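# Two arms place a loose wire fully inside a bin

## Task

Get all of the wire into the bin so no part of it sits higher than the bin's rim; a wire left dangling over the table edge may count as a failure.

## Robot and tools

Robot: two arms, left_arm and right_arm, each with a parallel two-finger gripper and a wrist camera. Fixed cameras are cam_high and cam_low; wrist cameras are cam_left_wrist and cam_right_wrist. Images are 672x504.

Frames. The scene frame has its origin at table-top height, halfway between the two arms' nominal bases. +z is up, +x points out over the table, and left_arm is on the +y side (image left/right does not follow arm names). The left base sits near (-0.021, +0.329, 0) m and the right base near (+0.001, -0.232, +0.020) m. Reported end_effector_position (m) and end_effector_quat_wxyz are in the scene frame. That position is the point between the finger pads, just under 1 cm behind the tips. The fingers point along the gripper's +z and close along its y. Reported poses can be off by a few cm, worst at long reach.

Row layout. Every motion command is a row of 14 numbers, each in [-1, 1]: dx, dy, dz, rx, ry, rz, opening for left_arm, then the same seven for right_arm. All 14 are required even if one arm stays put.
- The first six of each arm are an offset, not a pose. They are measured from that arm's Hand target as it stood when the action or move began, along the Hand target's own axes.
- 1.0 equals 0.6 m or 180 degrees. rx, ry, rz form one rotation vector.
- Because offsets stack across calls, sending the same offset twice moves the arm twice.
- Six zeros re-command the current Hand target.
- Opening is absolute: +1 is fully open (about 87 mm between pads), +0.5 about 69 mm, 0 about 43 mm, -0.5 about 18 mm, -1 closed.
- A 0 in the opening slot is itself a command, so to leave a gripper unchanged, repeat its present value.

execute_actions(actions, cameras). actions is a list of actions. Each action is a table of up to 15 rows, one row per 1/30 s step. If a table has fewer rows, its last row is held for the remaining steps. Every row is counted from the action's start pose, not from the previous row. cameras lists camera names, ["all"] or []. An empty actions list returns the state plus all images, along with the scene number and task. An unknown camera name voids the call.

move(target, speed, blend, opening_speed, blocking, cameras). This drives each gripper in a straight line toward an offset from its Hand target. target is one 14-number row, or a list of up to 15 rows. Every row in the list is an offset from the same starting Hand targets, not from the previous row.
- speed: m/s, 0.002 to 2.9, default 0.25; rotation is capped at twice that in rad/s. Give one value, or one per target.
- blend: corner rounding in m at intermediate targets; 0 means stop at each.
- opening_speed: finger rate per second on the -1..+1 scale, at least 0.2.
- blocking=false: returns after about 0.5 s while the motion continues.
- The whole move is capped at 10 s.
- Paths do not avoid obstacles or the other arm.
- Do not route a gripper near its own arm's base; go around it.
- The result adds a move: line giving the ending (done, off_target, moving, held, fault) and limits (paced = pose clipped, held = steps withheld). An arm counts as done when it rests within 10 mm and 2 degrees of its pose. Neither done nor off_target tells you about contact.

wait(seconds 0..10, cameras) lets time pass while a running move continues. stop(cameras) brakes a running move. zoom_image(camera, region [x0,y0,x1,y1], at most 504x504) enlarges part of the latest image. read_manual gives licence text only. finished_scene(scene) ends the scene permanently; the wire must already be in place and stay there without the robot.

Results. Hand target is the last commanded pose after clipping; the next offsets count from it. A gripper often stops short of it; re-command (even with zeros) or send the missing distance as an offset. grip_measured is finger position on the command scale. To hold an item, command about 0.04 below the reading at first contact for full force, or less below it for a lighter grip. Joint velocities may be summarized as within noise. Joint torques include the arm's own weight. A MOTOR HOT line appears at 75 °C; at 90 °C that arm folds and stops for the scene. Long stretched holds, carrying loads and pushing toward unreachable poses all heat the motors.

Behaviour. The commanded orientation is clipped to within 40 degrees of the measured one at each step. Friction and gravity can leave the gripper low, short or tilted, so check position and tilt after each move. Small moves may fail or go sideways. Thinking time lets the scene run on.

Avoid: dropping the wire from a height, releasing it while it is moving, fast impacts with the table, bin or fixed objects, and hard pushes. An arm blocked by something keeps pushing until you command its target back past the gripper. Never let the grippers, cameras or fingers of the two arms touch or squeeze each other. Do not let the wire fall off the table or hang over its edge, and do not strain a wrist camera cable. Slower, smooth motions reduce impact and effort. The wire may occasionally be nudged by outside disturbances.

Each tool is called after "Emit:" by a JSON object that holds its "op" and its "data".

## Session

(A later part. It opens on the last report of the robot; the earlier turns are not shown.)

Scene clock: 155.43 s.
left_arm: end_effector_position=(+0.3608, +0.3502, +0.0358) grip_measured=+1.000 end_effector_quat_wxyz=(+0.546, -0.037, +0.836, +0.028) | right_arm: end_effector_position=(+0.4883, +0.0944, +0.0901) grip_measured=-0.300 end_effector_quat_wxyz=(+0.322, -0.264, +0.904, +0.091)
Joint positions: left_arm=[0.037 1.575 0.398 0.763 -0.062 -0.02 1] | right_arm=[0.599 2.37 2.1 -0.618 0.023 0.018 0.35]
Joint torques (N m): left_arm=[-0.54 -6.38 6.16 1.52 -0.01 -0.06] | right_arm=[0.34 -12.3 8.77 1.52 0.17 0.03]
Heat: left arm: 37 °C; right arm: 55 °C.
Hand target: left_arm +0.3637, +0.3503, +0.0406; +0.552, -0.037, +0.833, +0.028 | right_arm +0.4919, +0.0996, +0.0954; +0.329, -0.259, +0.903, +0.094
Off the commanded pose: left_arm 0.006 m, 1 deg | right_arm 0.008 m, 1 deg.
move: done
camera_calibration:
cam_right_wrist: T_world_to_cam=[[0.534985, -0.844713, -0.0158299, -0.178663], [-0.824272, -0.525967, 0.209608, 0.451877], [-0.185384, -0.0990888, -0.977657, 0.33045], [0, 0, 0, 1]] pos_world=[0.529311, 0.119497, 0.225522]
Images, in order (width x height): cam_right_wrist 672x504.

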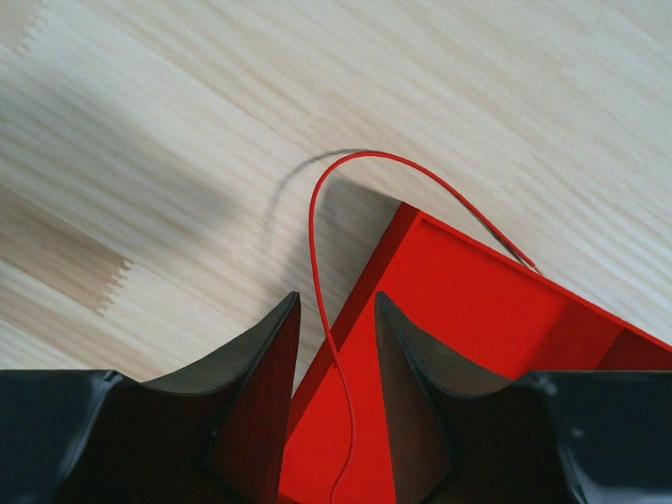

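Emit:
{"op": "move", "data": {"target": [0,0,0,0,0,0,1,0.0472,0.0148,0.0583,0,0,0,-0.6], "speed": 0.04, "cameras": ["cam_right_wrist"]}}

Scene clock: 161.20 s.
left_arm: end_effector_position=(+0.3608, +0.3502, +0.0358) grip_measured=+1.000 end_effector_quat_wxyz=(+0.546, -0.037, +0.836, +0.028) | right_arm: end_effector_position=(+0.4861, +0.1038, +0.0562) grip_measured=-0.600 end_effector_quat_wxyz=(+0.324, -0.265, +0.903, +0.094)
Joint positions: left_arm=[0.037 1.575 0.398 0.763 -0.062 -0.02 1] | right_arm=[0.614 2.396 2.008 -0.494 0.027 0.029 0.2]
Joint torques (N m): left_arm=[-0.53 -6.39 6.16 1.52 -0.01 -0.06] | right_arm=[0.51 -12.16 5.34 1.84 0.21 0.03]
Heat: left arm: 37 °C; right arm: 56 °C.
Hand target: left_arm +0.3637, +0.3503, +0.0406; +0.552, -0.037, +0.833, +0.028 | right_arm +0.4878, +0.1075, +0.0501; +0.329, -0.259, +0.903, +0.094
Off the commanded pose: left_arm 0.006 m, 1 deg | right_arm 0.007 m, 1 deg.
move: done
camera_calibration:
cam_right_wrist: T_world_to_cam=[[0.53879, -0.842208, -0.0197857, -0.172046], [-0.822572, -0.531009, 0.203482, 0.462136], [-0.18188, -0.0933587, -0.978879, 0.295702], [0, 0, 0, 1]] pos_world=[0.526619, 0.128106, 0.192016]
Images, in order (width x height): cam_right_wrist 672x504.

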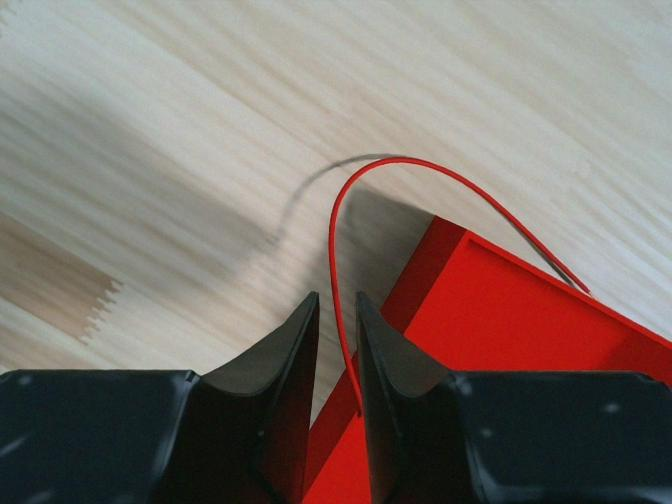

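Emit:
{"op": "move", "data": {"target": [[0,0,0,0,0,0,1,0.0236,0,0.0281,0,0,0,-0.6],[0,0,0,0,0,0,1,0.0236,0,0.0281,0,0,0,-1],[0,0,0,0,0,0,1,-0.075,0,-0.0894,0,0,0,-1]], "speed": [0.04,0.04,0.08], "opening_speed": 0.8, "cameras": ["cam_high","cam_low","cam_right_wrist"]}}

Emit:
{"op": "zoom_image", "data": {"camera": "cam_high", "region": [230, 230, 340, 340]}}

Emit:
{"op": "zoom_image", "data": {"camera": "cam_low", "region": [190, 220, 340, 340]}}

Scene clock: 168.90 s.
left_arm: end_effector_position=(+0.3608, +0.3502, +0.0358) grip_measured=+1.000 end_effector_quat_wxyz=(+0.546, -0.037, +0.836, +0.028) | right_arm: end_effector_position=(+0.4833, +0.1017, +0.0940) grip_measured=-0.964 end_effector_quat_wxyz=(+0.305, -0.268, +0.910, +0.087)
Joint positions: left_arm=[0.037 1.575 0.398 0.763 -0.062 -0.02 1] | right_arm=[0.614 2.417 2.217 -0.726 0.027 0.03 0.018]
Joint torques (N m): left_arm=[-0.53 -6.38 6.16 1.52 -0.01 -0.06] | right_arm=[0.53 -16.05 8.8 1.43 0.24 0.08]
Heat: left arm: 37 °C; right arm: 55 °C.
Hand target: left_arm +0.3637, +0.3503, +0.0406; +0.552, -0.037, +0.833, +0.028 | right_arm +0.4878, +0.1075, +0.1202; +0.329, -0.259, +0.903, +0.094
Off the commanded pose: left_arm 0.006 m, 1 deg | right_arm 0.027 m, 3 deg.
move: off_target (right_arm)
camera_calibration:
cam_right_wrist: T_world_to_cam=[[0.537641, -0.842985, -0.0178684, -0.171026], [-0.814804, -0.524885, 0.246152, 0.442675], [-0.216881, -0.117782, -0.969067, 0.350428], [0, 0, 0, 1]] pos_world=[0.528645, 0.129455, 0.227567]
Images, in order (width x height): cam_high 672x504, cam_low 672x504, cam_right_wrist 672x504.

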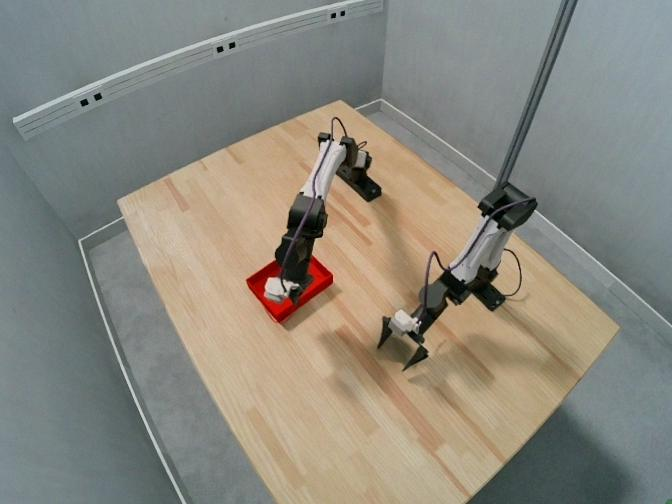

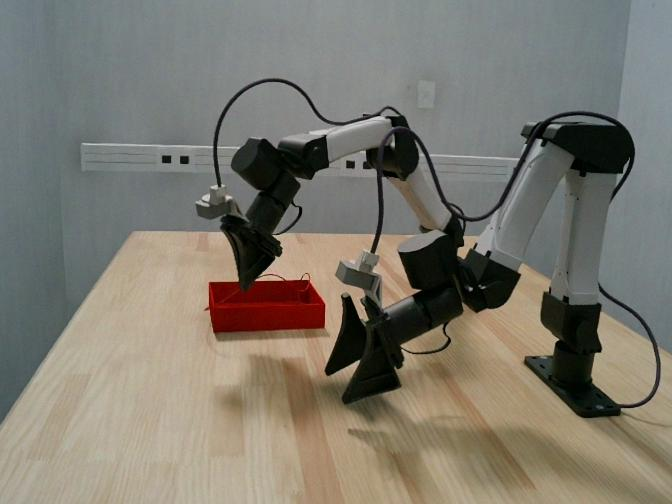

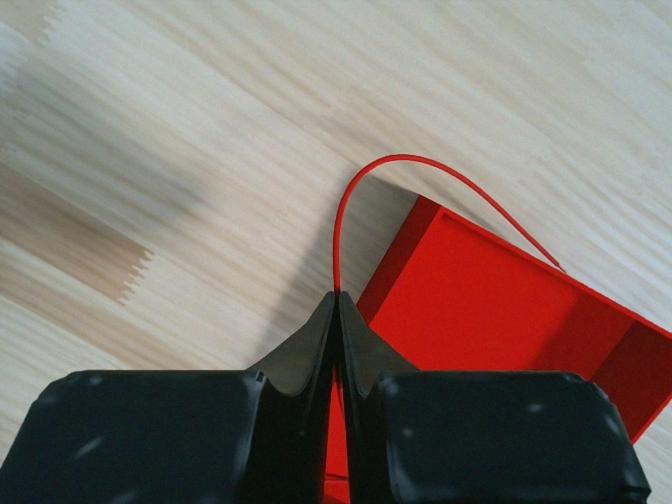

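Scaled by 4.582 from the camera's 672x504 image, which has a finer 960x720 frame.

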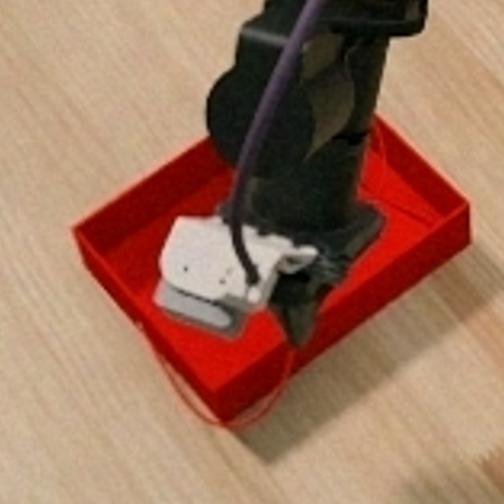

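Scaled by 3.360 from the camera's 672x504 image, which has a finer 960x720 frame.

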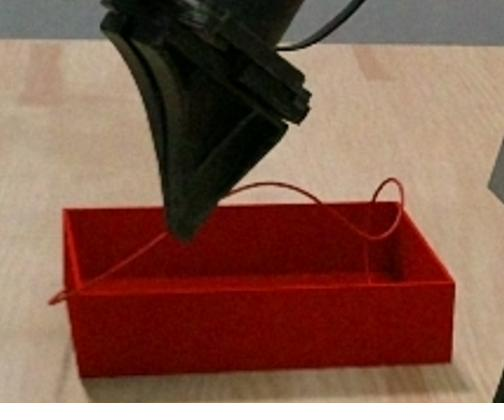

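Emit:
{"op": "move", "data": {"target": [[0,0,0,0,0,0,1,-0.0536,0,-0.0638,0,0,0,-1],[0,0,0,0,0,0,1,0.071,-0.0557,-0.1683,0,0,0,-1]], "speed": 0.1, "blend": [0.01,0], "cameras": ["cam_high","cam_low","cam_right_wrist"]}}

Emit:
{"op": "zoom_image", "data": {"camera": "cam_high", "region": [230, 210, 340, 320]}}

Emit:
{"op": "zoom_image", "data": {"camera": "cam_low", "region": [190, 220, 340, 340]}}

Scene clock: 174.00 s.
left_arm: end_effector_position=(+0.3608, +0.3502, +0.0358) grip_measured=+1.000 end_effector_quat_wxyz=(+0.546, -0.037, +0.836, +0.028) | right_arm: end_effector_position=(+0.4199, +0.0260, +0.1503) grip_measured=-0.964 end_effector_quat_wxyz=(+0.302, -0.255, +0.915, +0.083)
Joint positions: left_arm=[0.037 1.575 0.398 0.763 -0.062 -0.02 1] | right_arm=[0.557 1.978 1.737 -0.692 0.009 0.007 0.018]
Joint torques (N m): left_arm=[-0.54 -6.39 6.17 1.52 -0.01 -0.06] | right_arm=[-0.42 -14.37 5.33 1.75 0 -0.16]
Heat: left arm: 37 °C; right arm: 56 °C.
Hand target: left_arm +0.3637, +0.3503, +0.0406; +0.552, -0.037, +0.833, +0.028 | right_arm +0.4227, +0.0275, +0.1703; +0.329, -0.259, +0.903, +0.094
Off the commanded pose: left_arm 0.006 m, 1 deg | right_arm 0.020 m, 4 deg.
move: off_target (right_arm)
camera_calibration:
cam_right_wrist: T_world_to_cam=[[0.514139, -0.857503, -0.0186858, -0.189419], [-0.827258, -0.501523, 0.25322, 0.341002], [-0.226508, -0.114732, -0.967228, 0.386014], [0, 0, 0, 1]] pos_world=[0.46692, 0.0528809, 0.283476]
Images, in order (width x height): cam_high 672x504, cam_low 672x504, cam_right_wrist 672x504.

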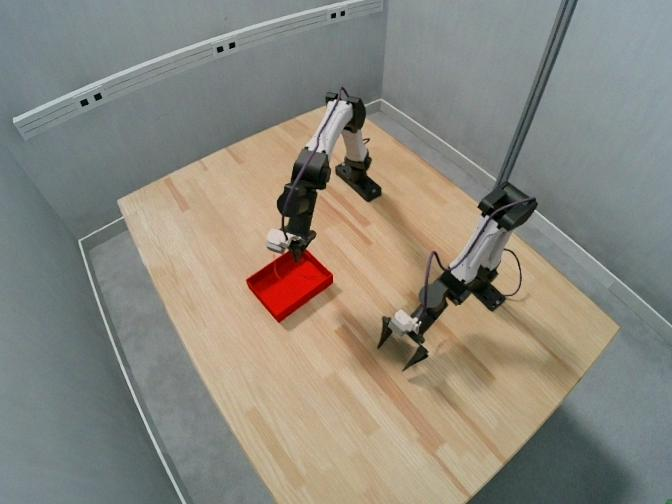

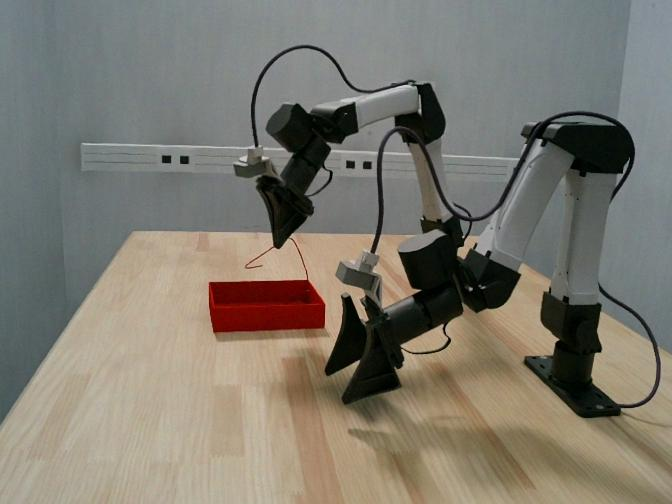

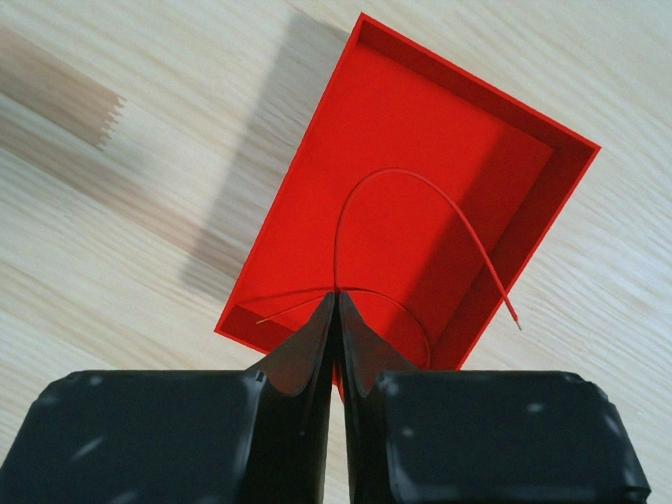

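Scaled by 4.582 from the camera's 672x504 image, which has a finer 960x720 frame.

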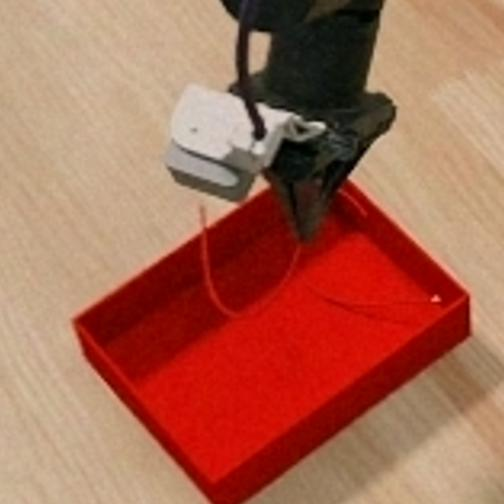

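Scaled by 3.360 from the camera's 672x504 image, which has a finer 960x720 frame.

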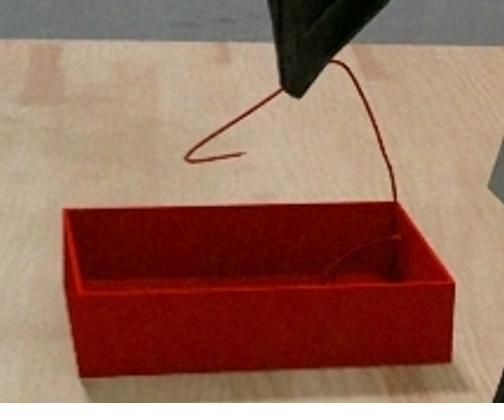

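Emit:
{"op": "move", "data": {"target": [0,0,0,0,0,0,1,0.1123,-0.0177,0.1778,0,0,0,-1], "speed": 0.07, "cameras": ["cam_high","cam_low","cam_right_wrist"]}}

Emit:
{"op": "zoom_image", "data": {"camera": "cam_high", "region": [230, 210, 340, 320]}}

Emit:
{"op": "zoom_image", "data": {"camera": "cam_low", "region": [190, 220, 340, 340]}}

Scene clock: 180.23 s.
left_arm: end_effector_position=(+0.3608, +0.3502, +0.0358) grip_measured=+1.000 end_effector_quat_wxyz=(+0.546, -0.037, +0.836, +0.028) | right_arm: end_effector_position=(+0.4395, +0.0268, +0.0487) grip_measured=-0.964 end_effector_quat_wxyz=(+0.325, -0.254, +0.907, +0.089)
Joint positions: left_arm=[0.037 1.575 0.398 0.763 -0.062 -0.02 1] | right_arm=[0.535 2.084 1.456 -0.256 -0.006 -0.012 0.018]
Joint torques (N m): left_arm=[-0.53 -6.39 6.16 1.52 -0.01 -0.06] | right_arm=[-0.57 -10.07 5.18 1.8 0.01 -0.22]
Heat: left arm: 37 °C; right arm: 57 °C.
Hand target: left_arm +0.3637, +0.3503, +0.0406; +0.552, -0.037, +0.833, +0.028 | right_arm +0.4429, +0.0274, +0.0452; +0.329, -0.259, +0.903, +0.094
Off the commanded pose: left_arm 0.006 m, 1 deg | right_arm 0.005 m, 1 deg.
move: done
camera_calibration:
cam_right_wrist: T_world_to_cam=[[0.516156, -0.85627, -0.0195934, -0.201682], [-0.836095, -0.508694, 0.205369, 0.389711], [-0.185819, -0.0896207, -0.978488, 0.274305], [0, 0, 0, 1]] pos_world=[0.480906, 0.0501329, 0.184418]
Images, in order (width x height): cam_high 672x504, cam_low 672x504, cam_right_wrist 672x504.

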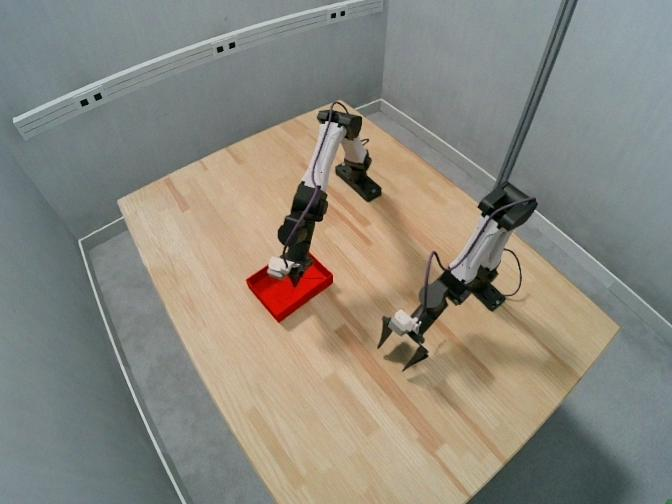

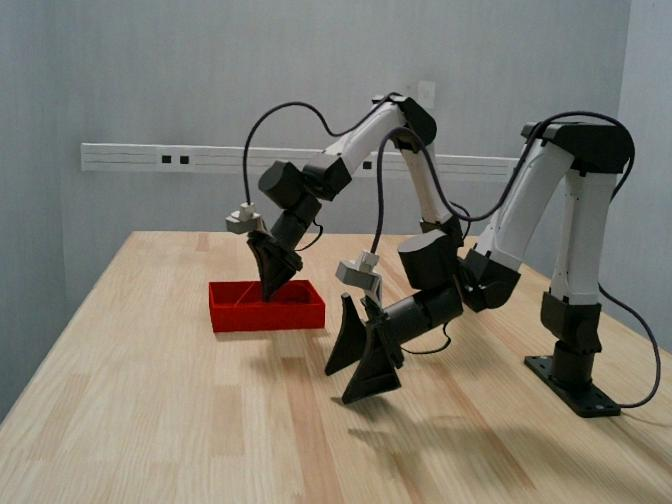

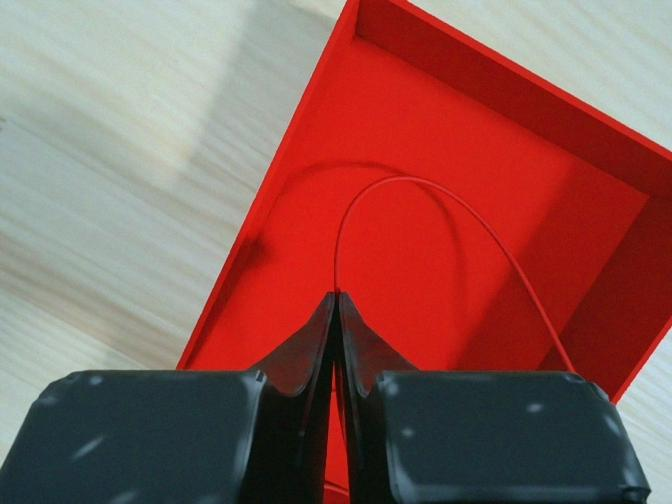

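Scaled by 4.582 from the camera's 672x504 image, which has a finer 960x720 frame.

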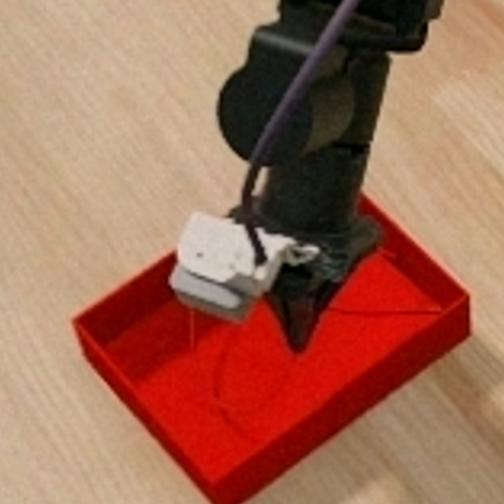

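Scaled by 3.360 from the camera's 672x504 image, which has a finer 960x720 frame.

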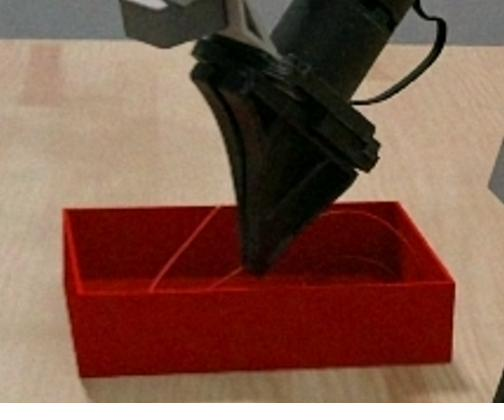

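Emit:
{"op": "move", "data": {"target": [[0,0,0,0,0,0,1,-0.003,0.0195,0.046,0,0,0,-1],[0,0,0,0,0,0,1,-0.003,0.0195,0.046,0,0,0,-0.8]], "speed": 0.06, "opening_speed": 0.2, "cameras": ["cam_high","cam_low","cam_right_wrist"]}}

Emit:
{"op": "zoom_image", "data": {"camera": "cam_high", "region": [230, 210, 340, 320]}}

Emit:
{"op": "zoom_image", "data": {"camera": "cam_low", "region": [190, 220, 340, 340]}}

Scene clock: 185.57 s.
left_arm: end_effector_position=(+0.3608, +0.3502, +0.0358) grip_measured=+1.000 end_effector_quat_wxyz=(+0.546, -0.037, +0.836, +0.028) | right_arm: end_effector_position=(+0.4408, +0.0382, +0.0182) grip_measured=-0.800 end_effector_quat_wxyz=(+0.309, -0.263, +0.910, +0.088)
Joint positions: left_arm=[0.037 1.575 0.398 0.763 -0.062 -0.02 1] | right_arm=[0.552 2.174 1.485 -0.227 -0.006 -0.012 0.1]
Joint torques (N m): left_arm=[-0.54 -6.39 6.17 1.52 -0.01 -0.06] | right_arm=[0.28 -10.3 8.47 1.74 0.12 0.01]
Heat: left arm: 37 °C; right arm: 56 °C.
Hand target: left_arm +0.3637, +0.3503, +0.0406; +0.552, -0.037, +0.833, +0.028 | right_arm +0.4529, +0.0474, +0.0253; +0.329, -0.259, +0.903, +0.094
Off the commanded pose: left_arm 0.006 m, 1 deg | right_arm 0.017 m, 3 deg.
move: off_target (right_arm); target 2's new opening was sent with right_arm's hand 0.017 m and 3 deg from that target
camera_calibration:
cam_right_wrist: T_world_to_cam=[[0.530936, -0.847178, -0.0199016, -0.199954], [-0.820769, -0.519945, 0.236634, 0.395914], [-0.210819, -0.109303, -0.971395, 0.257281], [0, 0, 0, 1]] pos_world=[0.485356, 0.0645787, 0.152255]
Images, in order (width x height): cam_high 672x504, cam_low 672x504, cam_right_wrist 672x504.

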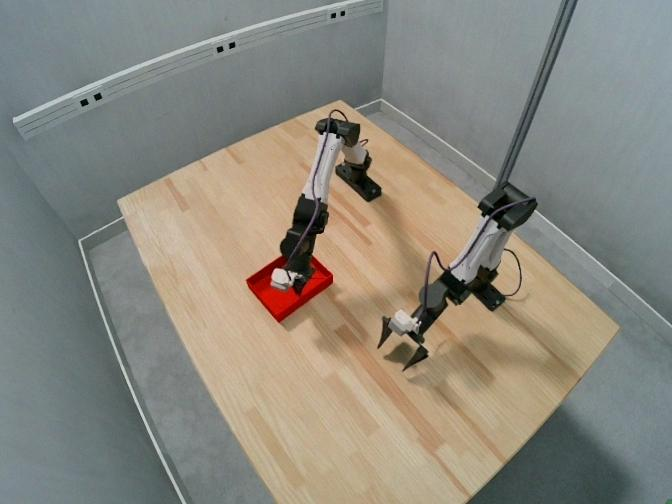

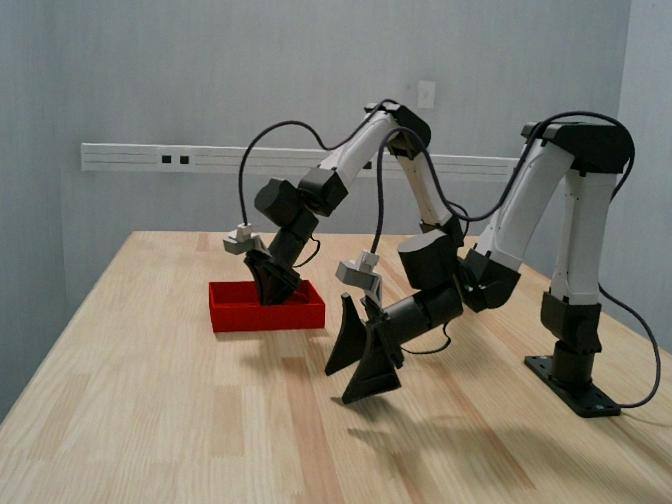

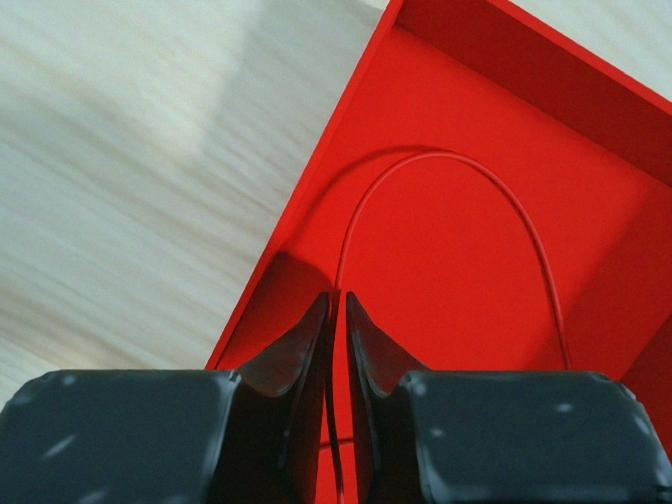

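Scaled by 4.582 from the camera's 672x504 image, which has a finer 960x720 frame.

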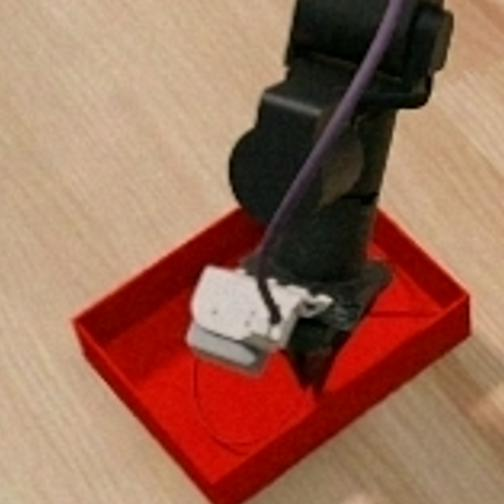

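Scaled by 3.360 from the camera's 672x504 image, which has a finer 960x720 frame.

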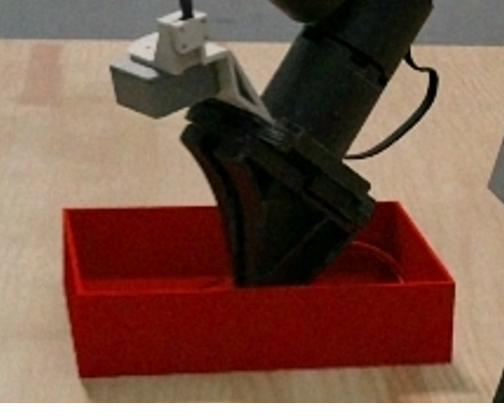

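Emit:
{"op": "move", "data": {"target": [[0,0,0,0,0,0,1,0,0,0,0,0,0,-0.65],[0,0,0,0,0,0,1,0,0,-0.08,0,0,0,-0.65],[0,0,0,0,0,0,1,-0.12,0,-0.2,0,0,0,-0.65]], "speed": [0.06,0.08,0.15], "blend": [0,0.01,0], "opening_speed": 0.3, "cameras": ["cam_high","cam_low","cam_right_wrist"]}}

Emit:
{"op": "zoom_image", "data": {"camera": "cam_high", "region": [230, 230, 340, 340]}}

Emit:
{"op": "zoom_image", "data": {"camera": "cam_low", "region": [190, 220, 340, 340]}}

Scene clock: 190.83 s.
left_arm: end_effector_position=(+0.3608, +0.3502, +0.0358) grip_measured=+1.000 end_effector_quat_wxyz=(+0.546, -0.037, +0.836, +0.028) | right_arm: end_effector_position=(+0.4298, +0.0315, +0.1351) grip_measured=-0.650 end_effector_quat_wxyz=(+0.301, -0.264, +0.912, +0.086)
Joint positions: left_arm=[0.037 1.575 0.398 0.763 -0.062 -0.02 1] | right_arm=[0.552 2.027 1.747 -0.654 -0.006 -0.012 0.175]
Joint torques (N m): left_arm=[-0.54 -6.38 6.17 1.52 -0.01 -0.06] | right_arm=[0.44 -14.19 8.68 1.44 0.12 0]
Heat: left arm: 37 °C; right arm: 56 °C.
Hand target: left_arm +0.3637, +0.3503, +0.0406; +0.552, -0.037, +0.833, +0.028 | right_arm +0.4341, +0.0358, +0.1633; +0.329, -0.259, +0.903, +0.094
Off the commanded pose: left_arm 0.006 m, 1 deg | right_arm 0.029 m, 4 deg.
move: off_target (right_arm)
camera_calibration:
cam_right_wrist: T_world_to_cam=[[0.530585, -0.847393, -0.0200925, -0.197262], [-0.817038, -0.517602, 0.254042, 0.351725], [-0.225674, -0.118375, -0.966984, 0.373939], [0, 0, 0, 1]] pos_world=[0.476425, 0.0591597, 0.268277]
Images, in order (width x height): cam_high 672x504, cam_low 672x504, cam_right_wrist 672x504.

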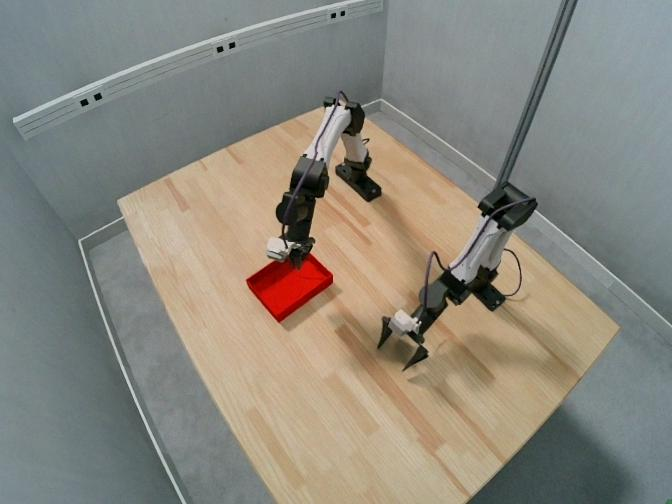

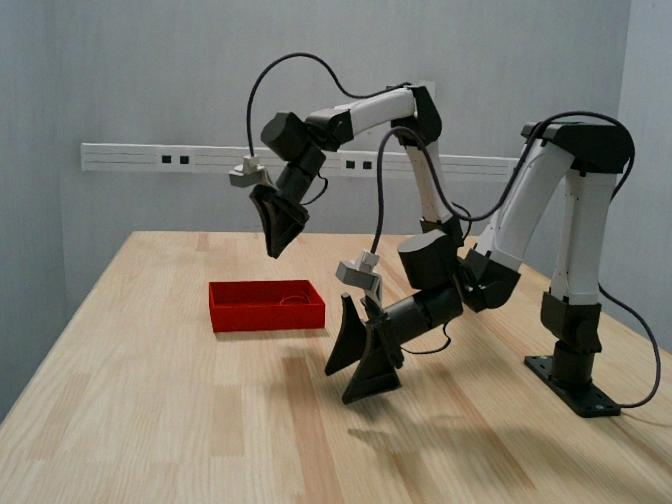

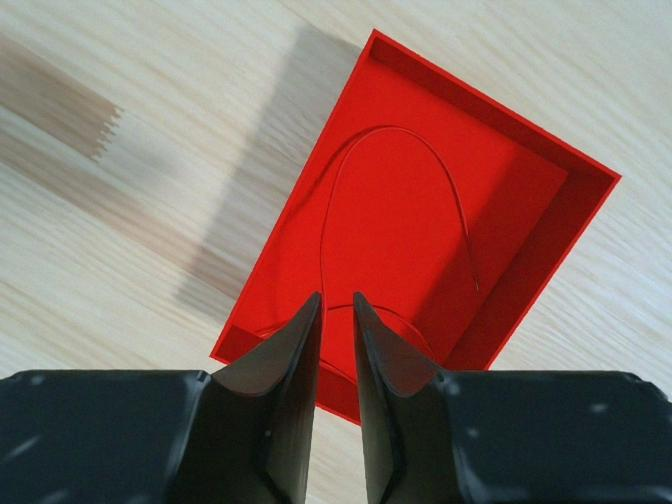

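Scaled by 4.582 from the camera's 672x504 image, which has a finer 960x720 frame.

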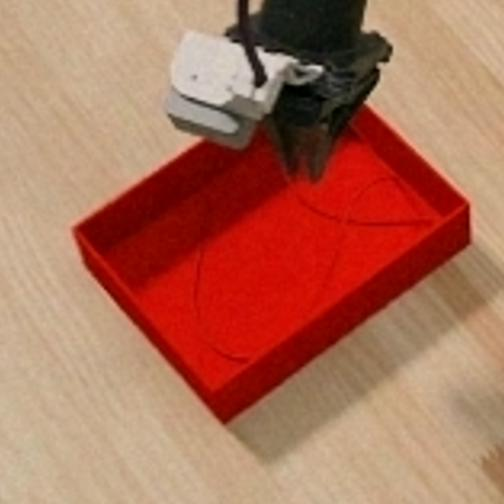

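Scaled by 3.360 from the camera's 672x504 image, which has a finer 960x720 frame.

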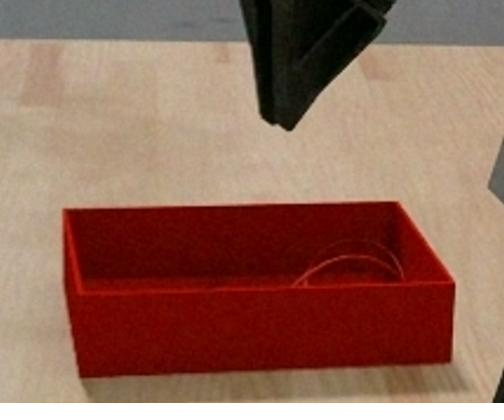

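Emit:
{"op": "finished_scene", "data": {"scene": 2}}

The scene is finished: the task was done.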